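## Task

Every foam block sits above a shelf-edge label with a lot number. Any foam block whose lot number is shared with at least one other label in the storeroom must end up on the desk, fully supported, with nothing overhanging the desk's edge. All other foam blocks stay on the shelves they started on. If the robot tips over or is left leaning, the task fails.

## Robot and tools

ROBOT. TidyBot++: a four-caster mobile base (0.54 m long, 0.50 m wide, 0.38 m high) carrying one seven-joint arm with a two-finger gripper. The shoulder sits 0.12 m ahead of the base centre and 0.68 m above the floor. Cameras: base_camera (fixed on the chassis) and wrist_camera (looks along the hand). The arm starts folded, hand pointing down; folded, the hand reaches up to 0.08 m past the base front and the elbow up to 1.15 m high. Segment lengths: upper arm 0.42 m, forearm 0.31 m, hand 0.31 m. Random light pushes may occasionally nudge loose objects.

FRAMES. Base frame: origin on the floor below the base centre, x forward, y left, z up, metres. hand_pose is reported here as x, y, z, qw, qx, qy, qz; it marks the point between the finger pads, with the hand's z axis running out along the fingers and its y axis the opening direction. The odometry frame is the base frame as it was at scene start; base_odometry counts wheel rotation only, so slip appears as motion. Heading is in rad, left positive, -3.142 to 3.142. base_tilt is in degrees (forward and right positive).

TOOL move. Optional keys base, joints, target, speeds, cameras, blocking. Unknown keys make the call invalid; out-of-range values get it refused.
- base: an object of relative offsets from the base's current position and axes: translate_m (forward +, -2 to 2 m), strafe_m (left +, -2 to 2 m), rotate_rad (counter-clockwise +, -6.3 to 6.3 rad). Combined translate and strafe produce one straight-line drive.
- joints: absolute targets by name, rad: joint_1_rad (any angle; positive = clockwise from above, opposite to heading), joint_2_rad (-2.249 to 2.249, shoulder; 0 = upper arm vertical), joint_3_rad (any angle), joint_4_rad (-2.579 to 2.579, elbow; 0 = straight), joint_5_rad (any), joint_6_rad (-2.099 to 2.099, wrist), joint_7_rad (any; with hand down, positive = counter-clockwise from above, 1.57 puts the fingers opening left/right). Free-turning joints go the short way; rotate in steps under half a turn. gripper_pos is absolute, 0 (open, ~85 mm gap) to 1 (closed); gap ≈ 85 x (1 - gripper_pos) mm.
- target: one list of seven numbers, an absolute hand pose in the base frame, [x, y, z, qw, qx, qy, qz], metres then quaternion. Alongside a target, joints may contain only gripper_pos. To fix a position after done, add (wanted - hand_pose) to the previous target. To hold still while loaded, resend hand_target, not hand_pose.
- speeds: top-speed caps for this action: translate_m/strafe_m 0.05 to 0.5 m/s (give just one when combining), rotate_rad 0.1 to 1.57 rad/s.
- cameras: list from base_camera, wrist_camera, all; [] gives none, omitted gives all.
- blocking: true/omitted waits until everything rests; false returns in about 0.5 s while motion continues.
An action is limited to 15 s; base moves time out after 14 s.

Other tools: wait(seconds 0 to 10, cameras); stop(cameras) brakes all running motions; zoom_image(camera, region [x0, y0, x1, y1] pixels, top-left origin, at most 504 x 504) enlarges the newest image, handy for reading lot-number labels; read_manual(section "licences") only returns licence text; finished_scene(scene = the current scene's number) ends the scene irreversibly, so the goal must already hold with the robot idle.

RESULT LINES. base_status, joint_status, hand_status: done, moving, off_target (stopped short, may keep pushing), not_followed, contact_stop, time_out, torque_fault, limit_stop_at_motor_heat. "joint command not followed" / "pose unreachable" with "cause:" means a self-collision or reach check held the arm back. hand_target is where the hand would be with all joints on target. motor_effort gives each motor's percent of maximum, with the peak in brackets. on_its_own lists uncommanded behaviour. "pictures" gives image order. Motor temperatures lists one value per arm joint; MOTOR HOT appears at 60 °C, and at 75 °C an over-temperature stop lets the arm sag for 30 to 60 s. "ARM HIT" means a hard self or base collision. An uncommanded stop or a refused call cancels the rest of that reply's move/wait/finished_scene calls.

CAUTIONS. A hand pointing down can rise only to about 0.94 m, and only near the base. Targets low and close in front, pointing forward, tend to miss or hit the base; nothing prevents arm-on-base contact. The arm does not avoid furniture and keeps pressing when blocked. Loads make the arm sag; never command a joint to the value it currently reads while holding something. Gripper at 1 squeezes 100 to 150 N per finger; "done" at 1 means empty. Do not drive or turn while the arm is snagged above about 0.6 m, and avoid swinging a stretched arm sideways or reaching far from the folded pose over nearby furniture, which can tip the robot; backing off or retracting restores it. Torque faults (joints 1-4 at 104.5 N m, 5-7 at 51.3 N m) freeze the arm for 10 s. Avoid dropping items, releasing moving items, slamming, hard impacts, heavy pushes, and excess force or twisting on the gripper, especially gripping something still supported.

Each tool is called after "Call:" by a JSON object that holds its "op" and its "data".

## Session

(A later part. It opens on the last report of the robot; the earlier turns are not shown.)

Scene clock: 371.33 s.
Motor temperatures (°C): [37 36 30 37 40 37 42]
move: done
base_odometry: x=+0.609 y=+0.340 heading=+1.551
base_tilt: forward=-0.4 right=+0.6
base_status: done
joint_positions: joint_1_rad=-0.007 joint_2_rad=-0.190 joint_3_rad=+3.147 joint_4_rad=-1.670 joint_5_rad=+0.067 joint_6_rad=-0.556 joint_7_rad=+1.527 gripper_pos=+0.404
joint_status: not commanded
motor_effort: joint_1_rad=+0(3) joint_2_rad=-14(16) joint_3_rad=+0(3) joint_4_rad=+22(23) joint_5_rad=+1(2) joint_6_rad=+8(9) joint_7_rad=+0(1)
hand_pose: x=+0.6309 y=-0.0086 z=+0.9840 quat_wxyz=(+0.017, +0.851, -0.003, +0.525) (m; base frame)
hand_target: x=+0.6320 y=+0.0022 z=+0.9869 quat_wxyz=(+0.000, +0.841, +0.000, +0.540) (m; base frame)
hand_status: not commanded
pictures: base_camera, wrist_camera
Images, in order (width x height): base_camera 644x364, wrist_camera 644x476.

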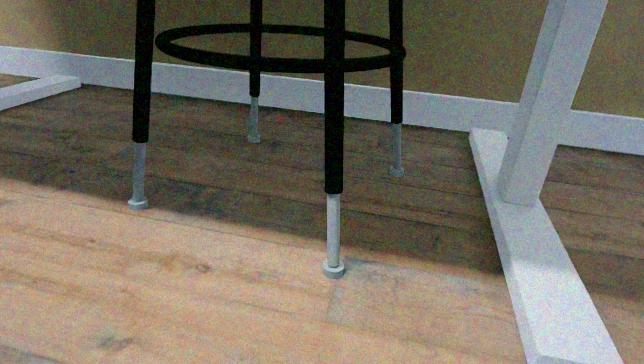

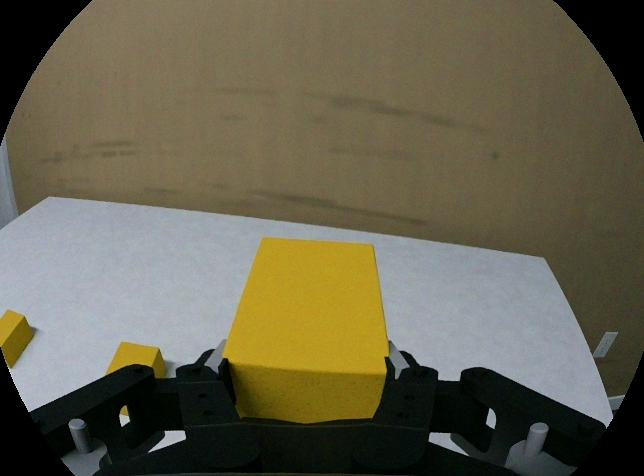

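Call:
{"op": "move", "data": {"target": [0.84, 0, 0.85, 0, 0.848, 0, 0.530], "cameras": []}}

Call:
{"op": "move", "data": {"target": [0.84, 0, 0.79, 0, 0.848, 0, 0.530]}}

Call:
{"op": "move", "data": {"target": [0.84, 0, 0.765, 0, 0.848, 0, 0.530], "cameras": []}}

Call:
{"op": "move", "data": {"target": [0.84, 0, 0.745, 0, 0.848, 0, 0.530], "cameras": []}}

Call:
{"op": "move", "data": {"target": [0.84, 0, 0.73, 0, 0.848, 0, 0.530]}}

Scene clock: 373.43 s.
Motor temperatures (°C): [37 36 30 37 40 37 42]
move: done
base_odometry: x=+0.609 y=+0.340 heading=+1.551
base_tilt: forward=-0.3 right=+0.6
base_status: not commanded
joint_positions: joint_1_rad=-0.007 joint_2_rad=+0.324 joint_3_rad=+3.147 joint_4_rad=-1.543 joint_5_rad=+0.057 joint_6_rad=-0.215 joint_7_rad=+1.542 gripper_pos=+0.404
joint_status: not commanded
motor_effort: joint_1_rad=+0(1) joint_2_rad=-32(34) joint_3_rad=+0(1) joint_4_rad=+21(23) joint_5_rad=+1(1) joint_6_rad=+8(9) joint_7_rad=+0(1)
hand_pose: x=+0.8252 y=-0.0002 z=+0.8366 quat_wxyz=(+0.012, +0.863, +0.010, +0.505) (m; base frame)
hand_target: x=+0.8400 y=+0.0000 z=+0.8500 quat_wxyz=(+0.000, +0.848, +0.000, +0.530) (m; base frame)
hand_status: done (0.020 m and 3.8 deg from the pose sent, 0.248 m and 2.1 deg at the start)
pictures: none
No camera images: "cameras" was empty.

Scene clock: 374.80 s.
Motor temperatures (°C): [37 36 30 37 40 37 42]
move: done
base_odometry: x=+0.609 y=+0.340 heading=+1.551
base_tilt: forward=-0.3 right=+0.6
base_status: not commanded
joint_positions: joint_1_rad=-0.007 joint_2_rad=+0.375 joint_3_rad=+3.147 joint_4_rad=-1.628 joint_5_rad=+0.057 joint_6_rad=-0.036 joint_7_rad=+1.542 gripper_pos=+0.404
joint_status: not commanded
motor_effort: joint_1_rad=+0(1) joint_2_rad=-33(35) joint_3_rad=+0(0) joint_4_rad=+21(22) joint_5_rad=+1(1) joint_6_rad=+8(9) joint_7_rad=+0(1)
hand_pose: x=+0.8364 y=+0.0029 z=+0.8011 quat_wxyz=(+0.008, +0.852, +0.013, +0.524) (m; base frame)
hand_target: x=+0.8400 y=+0.0000 z=+0.7900 quat_wxyz=(+0.000, +0.848, +0.000, +0.530) (m; base frame)
hand_status: done (0.012 m and 2.0 deg from the pose sent, 0.049 m and 3.8 deg at the start)
pictures: base_camera, wrist_camera
Images, in order (width x height): base_camera 644x364, wrist_camera 644x476.

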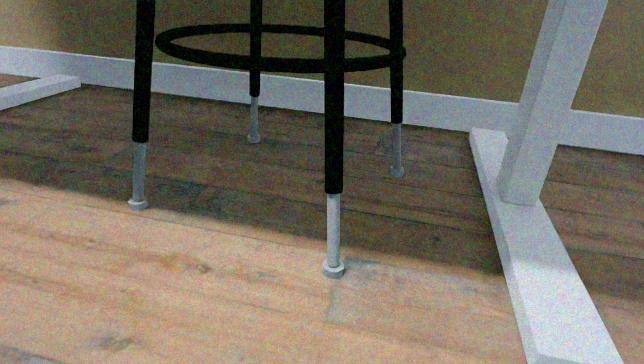

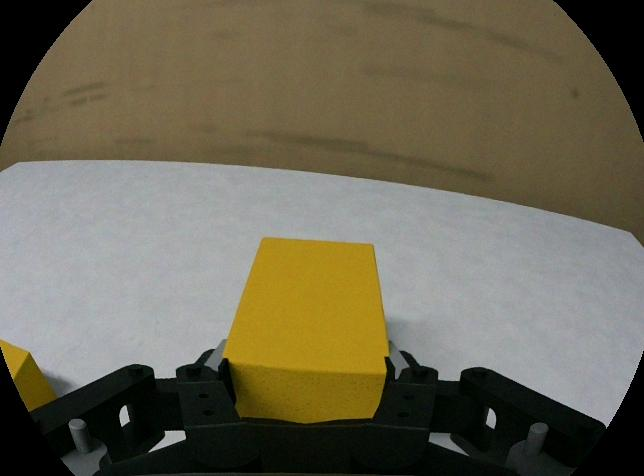

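Scene clock: 375.83 s.
Motor temperatures (°C): [37 36 30 37 40 37 42]
move: done
base_odometry: x=+0.609 y=+0.340 heading=+1.551
base_tilt: forward=-0.3 right=+0.6
base_status: not commanded
joint_positions: joint_1_rad=-0.007 joint_2_rad=+0.400 joint_3_rad=+3.147 joint_4_rad=-1.669 joint_5_rad=+0.057 joint_6_rad=+0.044 joint_7_rad=+1.542 gripper_pos=+0.404
joint_status: not commanded
motor_effort: joint_1_rad=+0(1) joint_2_rad=-33(35) joint_3_rad=+0(0) joint_4_rad=+21(21) joint_5_rad=+0(1) joint_6_rad=+8(9) joint_7_rad=+0(1)
hand_pose: x=+0.8386 y=+0.0044 z=+0.7821 quat_wxyz=(+0.006, +0.848, +0.014, +0.529) (m; base frame)
hand_target: x=+0.8400 y=+0.0000 z=+0.7650 quat_wxyz=(+0.000, +0.848, +0.000, +0.530) (m; base frame)
hand_status: done (0.018 m and 1.8 deg from the pose sent, 0.036 m and 2.0 deg at the start)
pictures: none
No camera images: "cameras" was empty.

Scene clock: 376.63 s.
Motor temperatures (°C): [37 36 30 37 40 37 42]
move: done
base_odometry: x=+0.609 y=+0.340 heading=+1.551
base_tilt: forward=-0.3 right=+0.6
base_status: not commanded
joint_positions: joint_1_rad=-0.007 joint_2_rad=+0.425 joint_3_rad=+3.147 joint_4_rad=-1.701 joint_5_rad=+0.057 joint_6_rad=+0.105 joint_7_rad=+1.542 gripper_pos=+0.404
joint_status: not commanded
motor_effort: joint_1_rad=-1(1) joint_2_rad=-34(35) joint_3_rad=+0(0) joint_4_rad=+20(21) joint_5_rad=+1(1) joint_6_rad=+8(9) joint_7_rad=+0(1)
hand_pose: x=+0.8399 y=+0.0055 z=+0.7634 quat_wxyz=(+0.005, +0.847, +0.015, +0.531) (m; base frame)
hand_target: x=+0.8400 y=+0.0000 z=+0.7450 quat_wxyz=(+0.000, +0.848, +0.000, +0.530) (m; base frame)
hand_status: done (0.019 m and 1.8 deg from the pose sent, 0.037 m and 1.8 deg at the start)
pictures: none
No camera images: "cameras" was empty.

Scene clock: 377.27 s.
Motor temperatures (°C): [37 36 30 37 40 37 42]
move: done
base_odometry: x=+0.609 y=+0.340 heading=+1.551
base_tilt: forward=-0.3 right=+0.6
base_status: not commanded
joint_positions: joint_1_rad=-0.007 joint_2_rad=+0.435 joint_3_rad=+3.147 joint_4_rad=-1.720 joint_5_rad=+0.057 joint_6_rad=+0.153 joint_7_rad=+1.542 gripper_pos=+0.404
joint_status: not commanded
motor_effort: joint_1_rad=-1(1) joint_2_rad=-33(35) joint_3_rad=+0(1) joint_4_rad=+19(20) joint_5_rad=+1(1) joint_6_rad=+7(9) joint_7_rad=+0(1)
hand_pose: x=+0.8415 y=+0.0063 z=+0.7600 quat_wxyz=(+0.004, +0.842, +0.016, +0.540) (m; base frame)
hand_target: x=+0.8400 y=+0.0000 z=+0.7300 quat_wxyz=(+0.000, +0.848, +0.000, +0.530) (m; base frame)
hand_status: done (0.031 m and 2.3 deg from the pose sent, 0.034 m and 1.8 deg at the start)
pictures: base_camera, wrist_camera
Images, in order (width x height): base_camera 644x364, wrist_camera 644x476.

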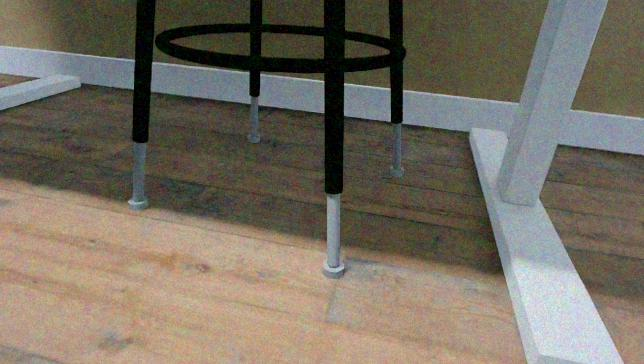

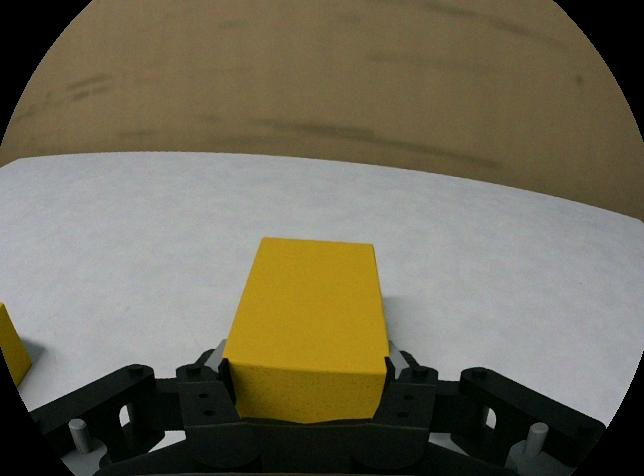

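Call:
{"op": "move", "data": {"target": [0.84, 0, 0.735, 0, 0.848, 0, 0.530], "cameras": []}}

Call:
{"op": "move", "data": {"joints": {"gripper_pos":0.0}, "cameras": []}}

Call:
{"op": "move", "data": {"target": [0.72, 0, 0.86, 0, 0.848, 0, 0.530], "cameras": []}}

Call:
{"op": "move", "data": {"base": {"translate_m":-0.45}}}

Scene clock: 378.63 s.
Motor temperatures (°C): [37 36 30 37 40 37 42]
move: done
base_odometry: x=+0.609 y=+0.340 heading=+1.551
base_tilt: forward=-0.3 right=+0.6
base_status: not commanded
joint_positions: joint_1_rad=-0.007 joint_2_rad=+0.435 joint_3_rad=+3.147 joint_4_rad=-1.720 joint_5_rad=+0.057 joint_6_rad=+0.153 joint_7_rad=+1.542 gripper_pos=+0.404
joint_status: not commanded
motor_effort: joint_1_rad=-1(1) joint_2_rad=-32(33) joint_3_rad=+0(0) joint_4_rad=+19(19) joint_5_rad=+1(1) joint_6_rad=+7(8) joint_7_rad=+0(1)
hand_pose: x=+0.8415 y=+0.0063 z=+0.7599 quat_wxyz=(+0.004, +0.842, +0.016, +0.539) (m; base frame)
hand_target: x=+0.8400 y=+0.0000 z=+0.7350 quat_wxyz=(+0.000, +0.848, +0.000, +0.530) (m; base frame)
hand_status: done (0.026 m and 2.3 deg from the pose sent, 0.026 m and 2.3 deg at the start)
pictures: none
No camera images: "cameras" was empty.

Scene clock: 379.60 s.
Motor temperatures (°C): [37 36 30 37 40 37 42]
move: done
base_odometry: x=+0.609 y=+0.340 heading=+1.551
base_tilt: forward=-0.3 right=+0.6
base_status: not commanded
joint_positions: joint_1_rad=-0.007 joint_2_rad=+0.436 joint_3_rad=+3.147 joint_4_rad=-1.720 joint_5_rad=+0.057 joint_6_rad=+0.153 joint_7_rad=+1.542 gripper_pos=+0.000
joint_status: all done
motor_effort: joint_1_rad=+0(1) joint_2_rad=-34(34) joint_3_rad=+0(0) joint_4_rad=+19(20) joint_5_rad=+1(1) joint_6_rad=+8(9) joint_7_rad=+0(0)
hand_pose: x=+0.8416 y=+0.0063 z=+0.7592 quat_wxyz=(+0.004, +0.842, +0.016, +0.539) (m; base frame)
hand_target: x=+0.8400 y=+0.0000 z=+0.7350 quat_wxyz=(+0.000, +0.848, +0.000, +0.530) (m; base frame)
hand_status: not commanded
pictures: none
No camera images: "cameras" was empty.

Scene clock: 381.27 s.
Motor temperatures (°C): [37 36 30 37 40 37 42]
move: done
base_odometry: x=+0.609 y=+0.340 heading=+1.551
base_tilt: forward=-0.3 right=+0.6
base_status: not commanded
joint_positions: joint_1_rad=-0.007 joint_2_rad=+0.055 joint_3_rad=+3.147 joint_4_rad=-1.822 joint_5_rad=+0.038 joint_6_rad=-0.062 joint_7_rad=+1.560 gripper_pos=+0.000
joint_status: not commanded
motor_effort: joint_1_rad=+0(1) joint_2_rad=-23(37) joint_3_rad=+0(0) joint_4_rad=+21(22) joint_5_rad=+1(1) joint_6_rad=+8(9) joint_7_rad=+0(1)
hand_pose: x=+0.7324 y=+0.0022 z=+0.8954 quat_wxyz=(+0.008, +0.824, +0.012, +0.566) (m; base frame)
hand_target: x=+0.7200 y=+0.0000 z=+0.8600 quat_wxyz=(+0.000, +0.848, +0.000, +0.530) (m; base frame)
hand_status: done (0.038 m and 5.2 deg from the pose sent, 0.158 m and 2.2 deg at the start)
pictures: none
No camera images: "cameras" was empty.

Scene clock: 383.53 s.
Motor temperatures (°C): [37 36 30 37 40 37 42]
move: done
base_odometry: x=+0.601 y=-0.110 heading=+1.552
base_tilt: forward=-0.3 right=+0.6
base_status: done
joint_positions: joint_1_rad=-0.007 joint_2_rad=+0.049 joint_3_rad=+3.147 joint_4_rad=-1.825 joint_5_rad=+0.038 joint_6_rad=-0.067 joint_7_rad=+1.561 gripper_pos=+0.000
joint_status: not commanded
motor_effort: joint_1_rad=+0(2) joint_2_rad=-23(27) joint_3_rad=+0(1) joint_4_rad=+21(22) joint_5_rad=+1(1) joint_6_rad=+8(9) joint_7_rad=+0(1)
hand_pose: x=+0.7298 y=+0.0019 z=+0.8955 quat_wxyz=(+0.008, +0.825, +0.012, +0.565) (m; base frame)
hand_target: x=+0.7200 y=+0.0000 z=+0.8600 quat_wxyz=(+0.000, +0.848, +0.000, +0.530) (m; base frame)
hand_status: not commanded
pictures: base_camera, wrist_camera
Images, in order (width x height): base_camera 644x364, wrist_camera 644x476.

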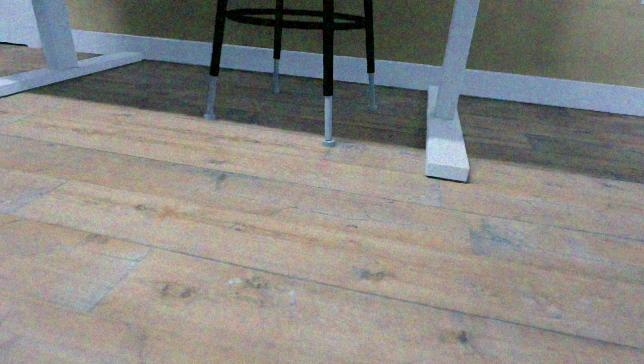

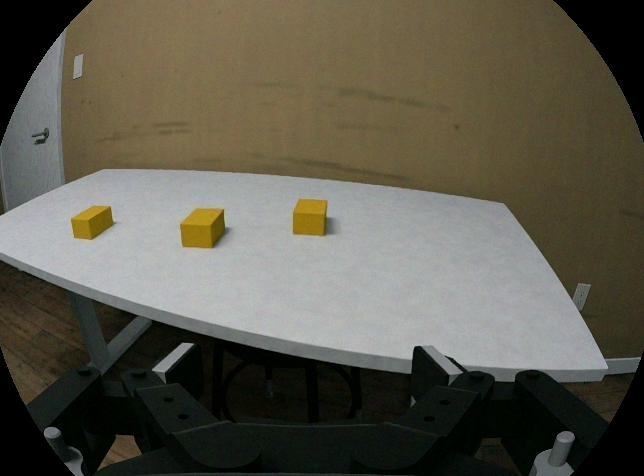

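All three placed well.

Call:
{"op": "finished_scene", "data": {"scene": 2}}

The scene is finished: the task was done.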